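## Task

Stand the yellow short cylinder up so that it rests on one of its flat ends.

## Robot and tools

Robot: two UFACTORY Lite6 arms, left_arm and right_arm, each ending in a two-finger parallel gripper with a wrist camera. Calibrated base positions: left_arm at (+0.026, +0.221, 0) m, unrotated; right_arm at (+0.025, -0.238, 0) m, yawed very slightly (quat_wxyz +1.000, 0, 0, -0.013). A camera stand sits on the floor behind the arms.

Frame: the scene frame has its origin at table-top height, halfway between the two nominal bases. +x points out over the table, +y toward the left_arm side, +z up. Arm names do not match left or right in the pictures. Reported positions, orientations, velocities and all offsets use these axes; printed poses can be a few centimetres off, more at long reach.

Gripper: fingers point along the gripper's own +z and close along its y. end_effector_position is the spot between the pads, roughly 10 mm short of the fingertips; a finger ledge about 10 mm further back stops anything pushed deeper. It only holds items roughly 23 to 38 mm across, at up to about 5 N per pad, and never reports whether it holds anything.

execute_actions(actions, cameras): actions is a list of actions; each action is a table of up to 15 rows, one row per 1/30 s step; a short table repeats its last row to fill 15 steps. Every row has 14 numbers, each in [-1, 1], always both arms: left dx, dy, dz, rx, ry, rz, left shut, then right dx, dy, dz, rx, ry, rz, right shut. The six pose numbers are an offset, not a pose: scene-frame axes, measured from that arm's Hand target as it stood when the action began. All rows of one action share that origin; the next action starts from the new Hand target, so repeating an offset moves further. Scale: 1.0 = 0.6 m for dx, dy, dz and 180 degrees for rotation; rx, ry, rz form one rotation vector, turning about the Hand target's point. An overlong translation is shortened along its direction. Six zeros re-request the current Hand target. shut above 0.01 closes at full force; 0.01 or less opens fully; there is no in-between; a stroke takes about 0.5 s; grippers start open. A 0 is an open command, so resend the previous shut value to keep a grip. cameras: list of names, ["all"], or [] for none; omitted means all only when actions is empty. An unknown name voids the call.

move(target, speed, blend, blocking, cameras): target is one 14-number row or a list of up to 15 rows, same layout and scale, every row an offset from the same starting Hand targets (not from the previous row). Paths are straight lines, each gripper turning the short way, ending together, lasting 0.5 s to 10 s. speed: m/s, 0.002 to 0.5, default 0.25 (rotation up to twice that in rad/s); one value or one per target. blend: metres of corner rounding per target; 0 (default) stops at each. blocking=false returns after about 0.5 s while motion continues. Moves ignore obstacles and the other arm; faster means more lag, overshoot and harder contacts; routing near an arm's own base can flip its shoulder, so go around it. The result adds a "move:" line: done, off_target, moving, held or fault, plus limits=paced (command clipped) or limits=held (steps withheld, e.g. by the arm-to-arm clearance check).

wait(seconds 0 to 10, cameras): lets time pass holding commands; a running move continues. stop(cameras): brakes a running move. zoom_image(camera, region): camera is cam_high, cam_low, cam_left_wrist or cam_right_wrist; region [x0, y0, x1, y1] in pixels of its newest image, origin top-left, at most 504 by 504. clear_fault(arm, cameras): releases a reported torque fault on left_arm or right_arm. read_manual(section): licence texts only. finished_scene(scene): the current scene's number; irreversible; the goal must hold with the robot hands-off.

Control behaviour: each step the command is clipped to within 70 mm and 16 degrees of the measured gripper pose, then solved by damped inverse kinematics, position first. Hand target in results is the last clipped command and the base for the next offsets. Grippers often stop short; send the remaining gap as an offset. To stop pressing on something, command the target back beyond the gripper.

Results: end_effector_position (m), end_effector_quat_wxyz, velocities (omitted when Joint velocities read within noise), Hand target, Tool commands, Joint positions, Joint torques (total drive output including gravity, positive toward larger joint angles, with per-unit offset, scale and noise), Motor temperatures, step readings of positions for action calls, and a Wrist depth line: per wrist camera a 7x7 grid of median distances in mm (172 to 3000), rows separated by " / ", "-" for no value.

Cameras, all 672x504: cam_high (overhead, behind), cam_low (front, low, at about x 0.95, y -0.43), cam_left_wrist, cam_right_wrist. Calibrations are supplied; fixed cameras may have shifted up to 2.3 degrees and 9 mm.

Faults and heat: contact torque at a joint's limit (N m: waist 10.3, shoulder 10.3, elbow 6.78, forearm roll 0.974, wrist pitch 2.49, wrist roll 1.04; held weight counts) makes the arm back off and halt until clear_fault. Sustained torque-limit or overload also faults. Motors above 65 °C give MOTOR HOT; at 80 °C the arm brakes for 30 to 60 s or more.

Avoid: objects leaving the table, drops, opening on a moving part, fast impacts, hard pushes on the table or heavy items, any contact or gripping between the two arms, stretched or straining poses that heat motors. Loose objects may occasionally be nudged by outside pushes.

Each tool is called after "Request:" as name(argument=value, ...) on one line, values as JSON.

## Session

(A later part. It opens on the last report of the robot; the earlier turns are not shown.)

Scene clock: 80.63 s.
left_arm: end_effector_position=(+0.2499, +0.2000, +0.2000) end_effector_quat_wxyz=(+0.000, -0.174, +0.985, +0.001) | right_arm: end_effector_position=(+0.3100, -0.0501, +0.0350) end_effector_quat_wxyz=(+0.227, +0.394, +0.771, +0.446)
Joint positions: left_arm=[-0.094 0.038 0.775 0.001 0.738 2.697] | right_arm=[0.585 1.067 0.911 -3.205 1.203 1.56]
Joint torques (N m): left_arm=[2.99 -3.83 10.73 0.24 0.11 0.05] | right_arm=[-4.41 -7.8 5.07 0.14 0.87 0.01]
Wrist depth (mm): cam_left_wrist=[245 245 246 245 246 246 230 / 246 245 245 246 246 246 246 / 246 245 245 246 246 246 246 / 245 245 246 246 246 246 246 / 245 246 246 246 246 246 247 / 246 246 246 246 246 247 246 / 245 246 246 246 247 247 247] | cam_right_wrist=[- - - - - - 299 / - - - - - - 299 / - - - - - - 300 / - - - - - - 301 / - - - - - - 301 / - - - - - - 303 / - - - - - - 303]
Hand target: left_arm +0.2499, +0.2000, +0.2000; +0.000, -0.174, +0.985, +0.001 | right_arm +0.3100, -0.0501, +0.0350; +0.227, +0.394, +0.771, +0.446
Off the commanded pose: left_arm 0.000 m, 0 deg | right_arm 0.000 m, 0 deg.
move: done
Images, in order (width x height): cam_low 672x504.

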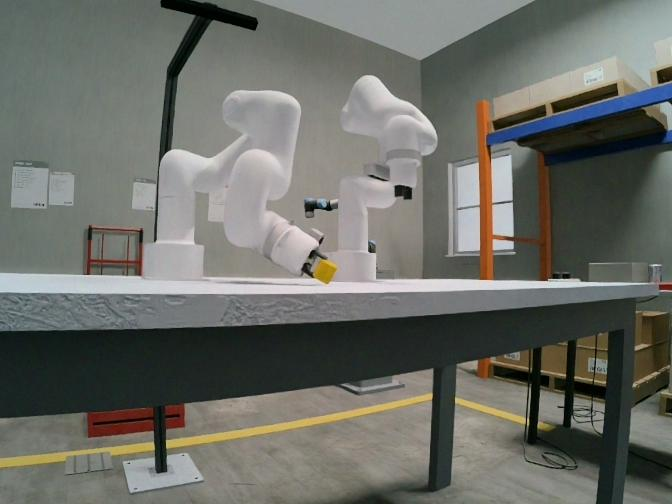

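Request:
move(target=[0,0,0,0,0,0,0,0,0,-0.0025,0,0,0,1], speed=0.03, cameras=["cam_low"])

Request:
zoom_image(camera="cam_low", region=[300, 255, 350, 293])

Scene clock: 82.60 s.
left_arm: end_effector_position=(+0.2499, +0.2000, +0.2000) end_effector_quat_wxyz=(+0.000, -0.174, +0.985, +0.001) | right_arm: end_effector_position=(+0.3100, -0.0501, +0.0335) end_effector_quat_wxyz=(+0.227, +0.394, +0.771, +0.446)
Joint positions: left_arm=[-0.094 0.038 0.775 0.001 0.738 2.697] | right_arm=[0.585 1.075 0.916 -3.205 1.206 1.56]
Joint torques (N m): left_arm=[2.93 -3.92 10.8 0.24 0.12 0.04] | right_arm=[-3.21 -7.82 4.68 0.14 0.85 0.01]
Wrist depth (mm): cam_left_wrist=[245 245 246 246 246 245 231 / 246 245 246 246 246 246 246 / 245 245 246 246 246 246 246 / 245 245 246 246 247 246 246 / 246 246 246 246 246 247 246 / 246 246 246 246 246 247 247 / 245 246 246 246 246 247 247] | cam_right_wrist=[- - - - - - 289 / - - - - - - 289 / - - - - - - 290 / - - - - - - 290 / - - - - - - 291 / - - - - - - 291 / - - - - - - 292]
Hand target: left_arm +0.2499, +0.2000, +0.2000; +0.000, -0.174, +0.985, +0.001 | right_arm +0.3100, -0.0501, +0.0335; +0.227, +0.394, +0.771, +0.446
Off the commanded pose: left_arm 0.000 m, 0 deg | right_arm 0.000 m, 0 deg.
move: done
Images, in order (width x height): cam_low 672x504.

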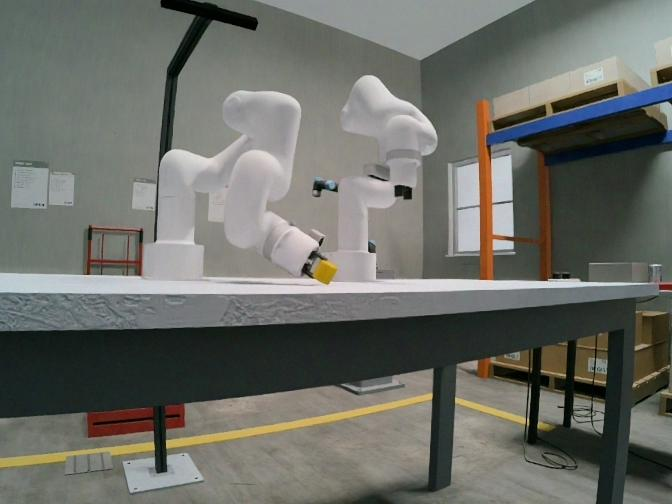

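Scaled by 10.080 from the camera's 672x504 image, which has a finer 960x720 frame.

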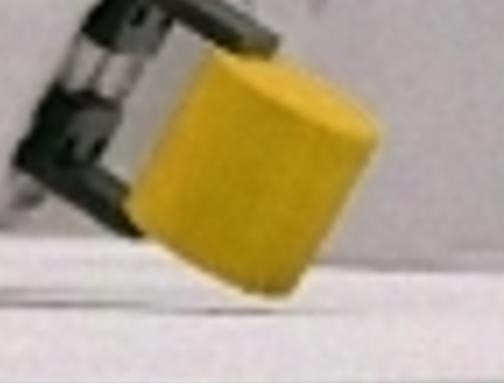

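Request:
execute_actions(actions=[[[0,0,0,0,0,0,0,0,0,-0.0012,0,0,0,1]],[[0,0,0,0,0,0,0,0,0,0,0,0,0,0]],[[0,0,0,0,0,0,0,0,0,0,0,0,0,0]]], cameras=["cam_low"])

Request:
zoom_image(camera="cam_low", region=[280, 235, 360, 295])

Scene clock: 85.70 s.
left_arm: end_effector_position=(+0.2499, +0.2000, +0.2000) end_effector_quat_wxyz=(+0.000, -0.174, +0.985, +0.001) | right_arm: end_effector_position=(+0.3100, -0.0501, +0.0328) end_effector_quat_wxyz=(+0.227, +0.394, +0.771, +0.446)
Joint positions: left_arm=[-0.094 0.038 0.775 0.001 0.738 2.697] | right_arm=[0.585 1.078 0.918 -3.205 1.208 1.56]
Joint torques (N m): left_arm=[2.92 -3.74 10.84 0.23 0.1 0.05] | right_arm=[-0.96 -7.95 4.41 0.13 0.65 0.01]
Wrist depth (mm): cam_left_wrist=[245 245 245 246 246 246 230 / 246 245 246 246 245 245 246 / 245 246 246 246 246 246 246 / 245 246 246 246 246 246 246 / 246 245 246 246 246 246 246 / 246 246 246 246 246 247 247 / 246 246 246 246 246 246 247] | cam_right_wrist=[- - - - - - 284 / - - - - - - 284 / - - - - - - 284 / - - - - - - 285 / - - - - - - 286 / - - - - - - 286 / - - - - - - 287]
Hand target: left_arm +0.2499, +0.2000, +0.2000; +0.000, -0.174, +0.985, +0.001 | right_arm +0.3100, -0.0501, +0.0328; +0.227, +0.394, +0.771, +0.446
Off the commanded pose: left_arm 0.000 m, 0 deg | right_arm 0.000 m, 0 deg.
Step readings (end_effector_position of left_arm | right_arm):
0: (+0.2499, +0.2000, +0.2000) | (+0.3100, -0.0501, +0.0335)
1: (+0.2499, +0.2000, +0.2000) | (+0.3100, -0.0501, +0.0335)
2: (+0.2499, +0.2000, +0.2000) | (+0.3100, -0.0501, +0.0334)
4: (+0.2499, +0.2000, +0.2000) | (+0.3100, -0.0501, +0.0331)
8: (+0.2499, +0.2000, +0.2000) | (+0.3100, -0.0501, +0.0328)
15: (+0.2499, +0.2000, +0.2000) | (+0.3100, -0.0501, +0.0328)
16: (+0.2499, +0.2000, +0.2000) | (+0.3100, -0.0501, +0.0328)
17: (+0.2499, +0.2000, +0.2000) | (+0.3100, -0.0501, +0.0328)
19: (+0.2499, +0.2000, +0.2000) | (+0.3100, -0.0501, +0.0328)
23: (+0.2499, +0.2000, +0.2000) | (+0.3100, -0.0501, +0.0328)
30: (+0.2499, +0.2000, +0.2000) | (+0.3100, -0.0501, +0.0328)
31: (+0.2499, +0.2000, +0.2000) | (+0.3100, -0.0501, +0.0328)
32: (+0.2499, +0.2000, +0.2000) | (+0.3100, -0.0501, +0.0328)
34: (+0.2499, +0.2000, +0.2000) | (+0.3100, -0.0501, +0.0328)
38: (+0.2499, +0.2000, +0.2000) | (+0.3100, -0.0501, +0.0328)
45: (+0.2499, +0.2000, +0.2000) | (+0.3100, -0.0501, +0.0328)
Images, in order (width x height): cam_low 672x504.

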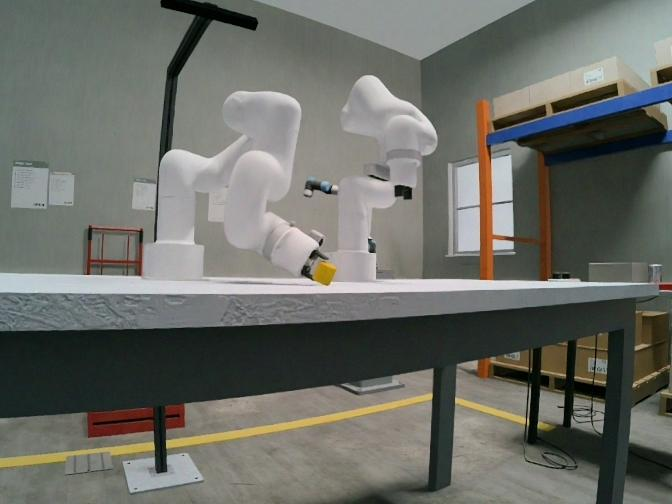

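Scaled by 6.300 from the camera's 672x504 image, which has a finer 960x720 frame.

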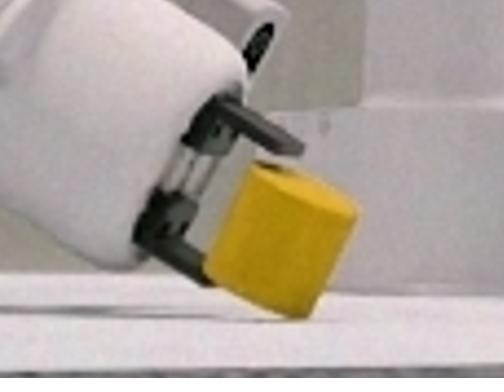

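Request:
move(target=[[0,0,0,0,0,0,0,-0.0216,-0.0157,0.0027,0,0,0,0],[0,0,0,0,0,0,0,-0.1032,-0.075,0.061,0,0,0,0]], speed=[0.03,0.15], cameras=["cam_low","cam_high"])

Request:
zoom_image(camera="cam_low", region=[280, 235, 360, 295])

Scene clock: 89.33 s.
left_arm: end_effector_position=(+0.2499, +0.2000, +0.2000) end_effector_quat_wxyz=(+0.000, -0.174, +0.985, +0.001) | right_arm: end_effector_position=(+0.2481, -0.0951, +0.0694) end_effector_quat_wxyz=(+0.227, +0.394, +0.771, +0.446)
Joint positions: left_arm=[-0.094 0.038 0.775 0.001 0.738 2.697] | right_arm=[0.549 0.822 0.469 -3.233 1.399 1.535]
Joint torques (N m): left_arm=[2.78 -3.82 10.85 0.24 0.12 0.03] | right_arm=[-4.84 -10.49 0.4 0.05 0.82 0.01]
Wrist depth (mm): cam_left_wrist=[245 245 246 246 246 246 230 / 245 246 245 245 246 246 246 / 245 245 245 246 246 246 246 / 246 246 246 246 246 246 246 / 245 246 246 246 246 246 247 / 246 246 246 246 246 246 247 / 246 246 247 246 247 246 247] | cam_right_wrist=[- - - - 187 248 537 / - - - - 188 248 1526 / - - - - 188 249 1400 / - - - - 188 249 1312 / - - - - 188 249 1250 / - - - - 188 249 1174 / - - - - 189 280 1101]
Hand target: left_arm +0.2499, +0.2000, +0.2000; +0.000, -0.174, +0.985, +0.001 | right_arm +0.2481, -0.0951, +0.0694; +0.227, +0.394, +0.771, +0.446
Off the commanded pose: left_arm 0.000 m, 0 deg | right_arm 0.000 m, 0 deg.
move: done
Images, in order (width x height): cam_high 672x504, cam_low 672x504.

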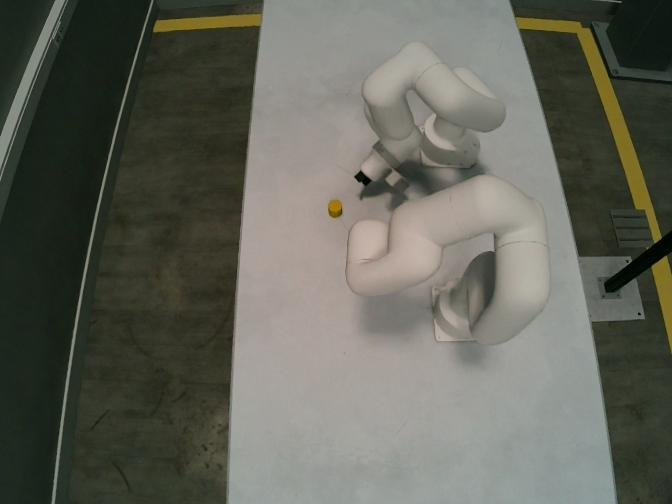

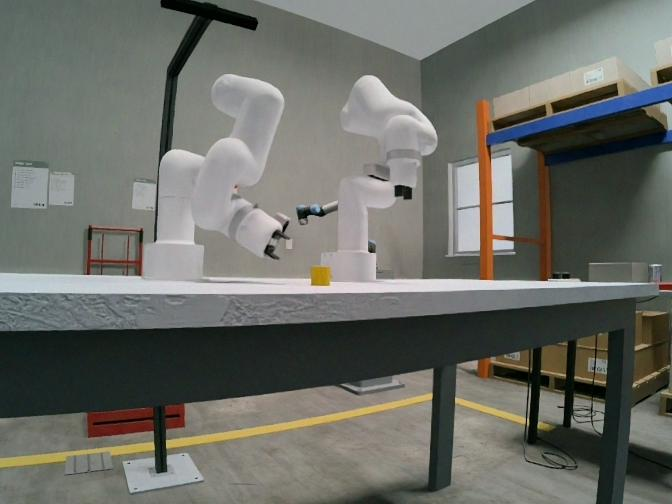

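Scaled by 6.300 from the camera's 672x504 image, which has a finer 960x720 frame.

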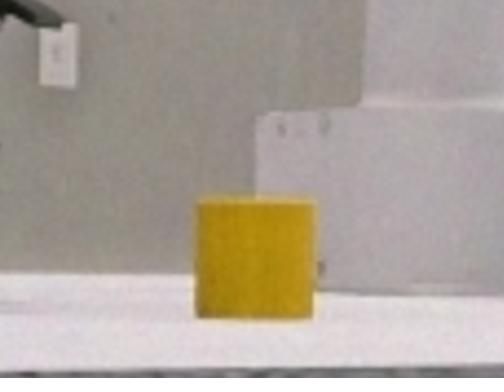

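Request:
zoom_image(camera="cam_high", region=[315, 190, 355, 226])

Scaled by 12.600 from the camera's 672x504 image, which has a finer 960x720 frame.

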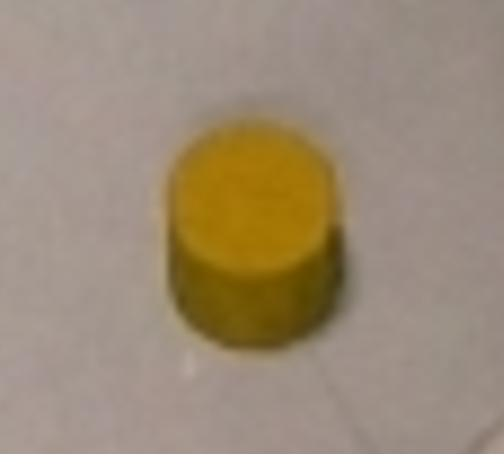

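Request:
finished_scene(scene=3)

The scene is finished: the task was done.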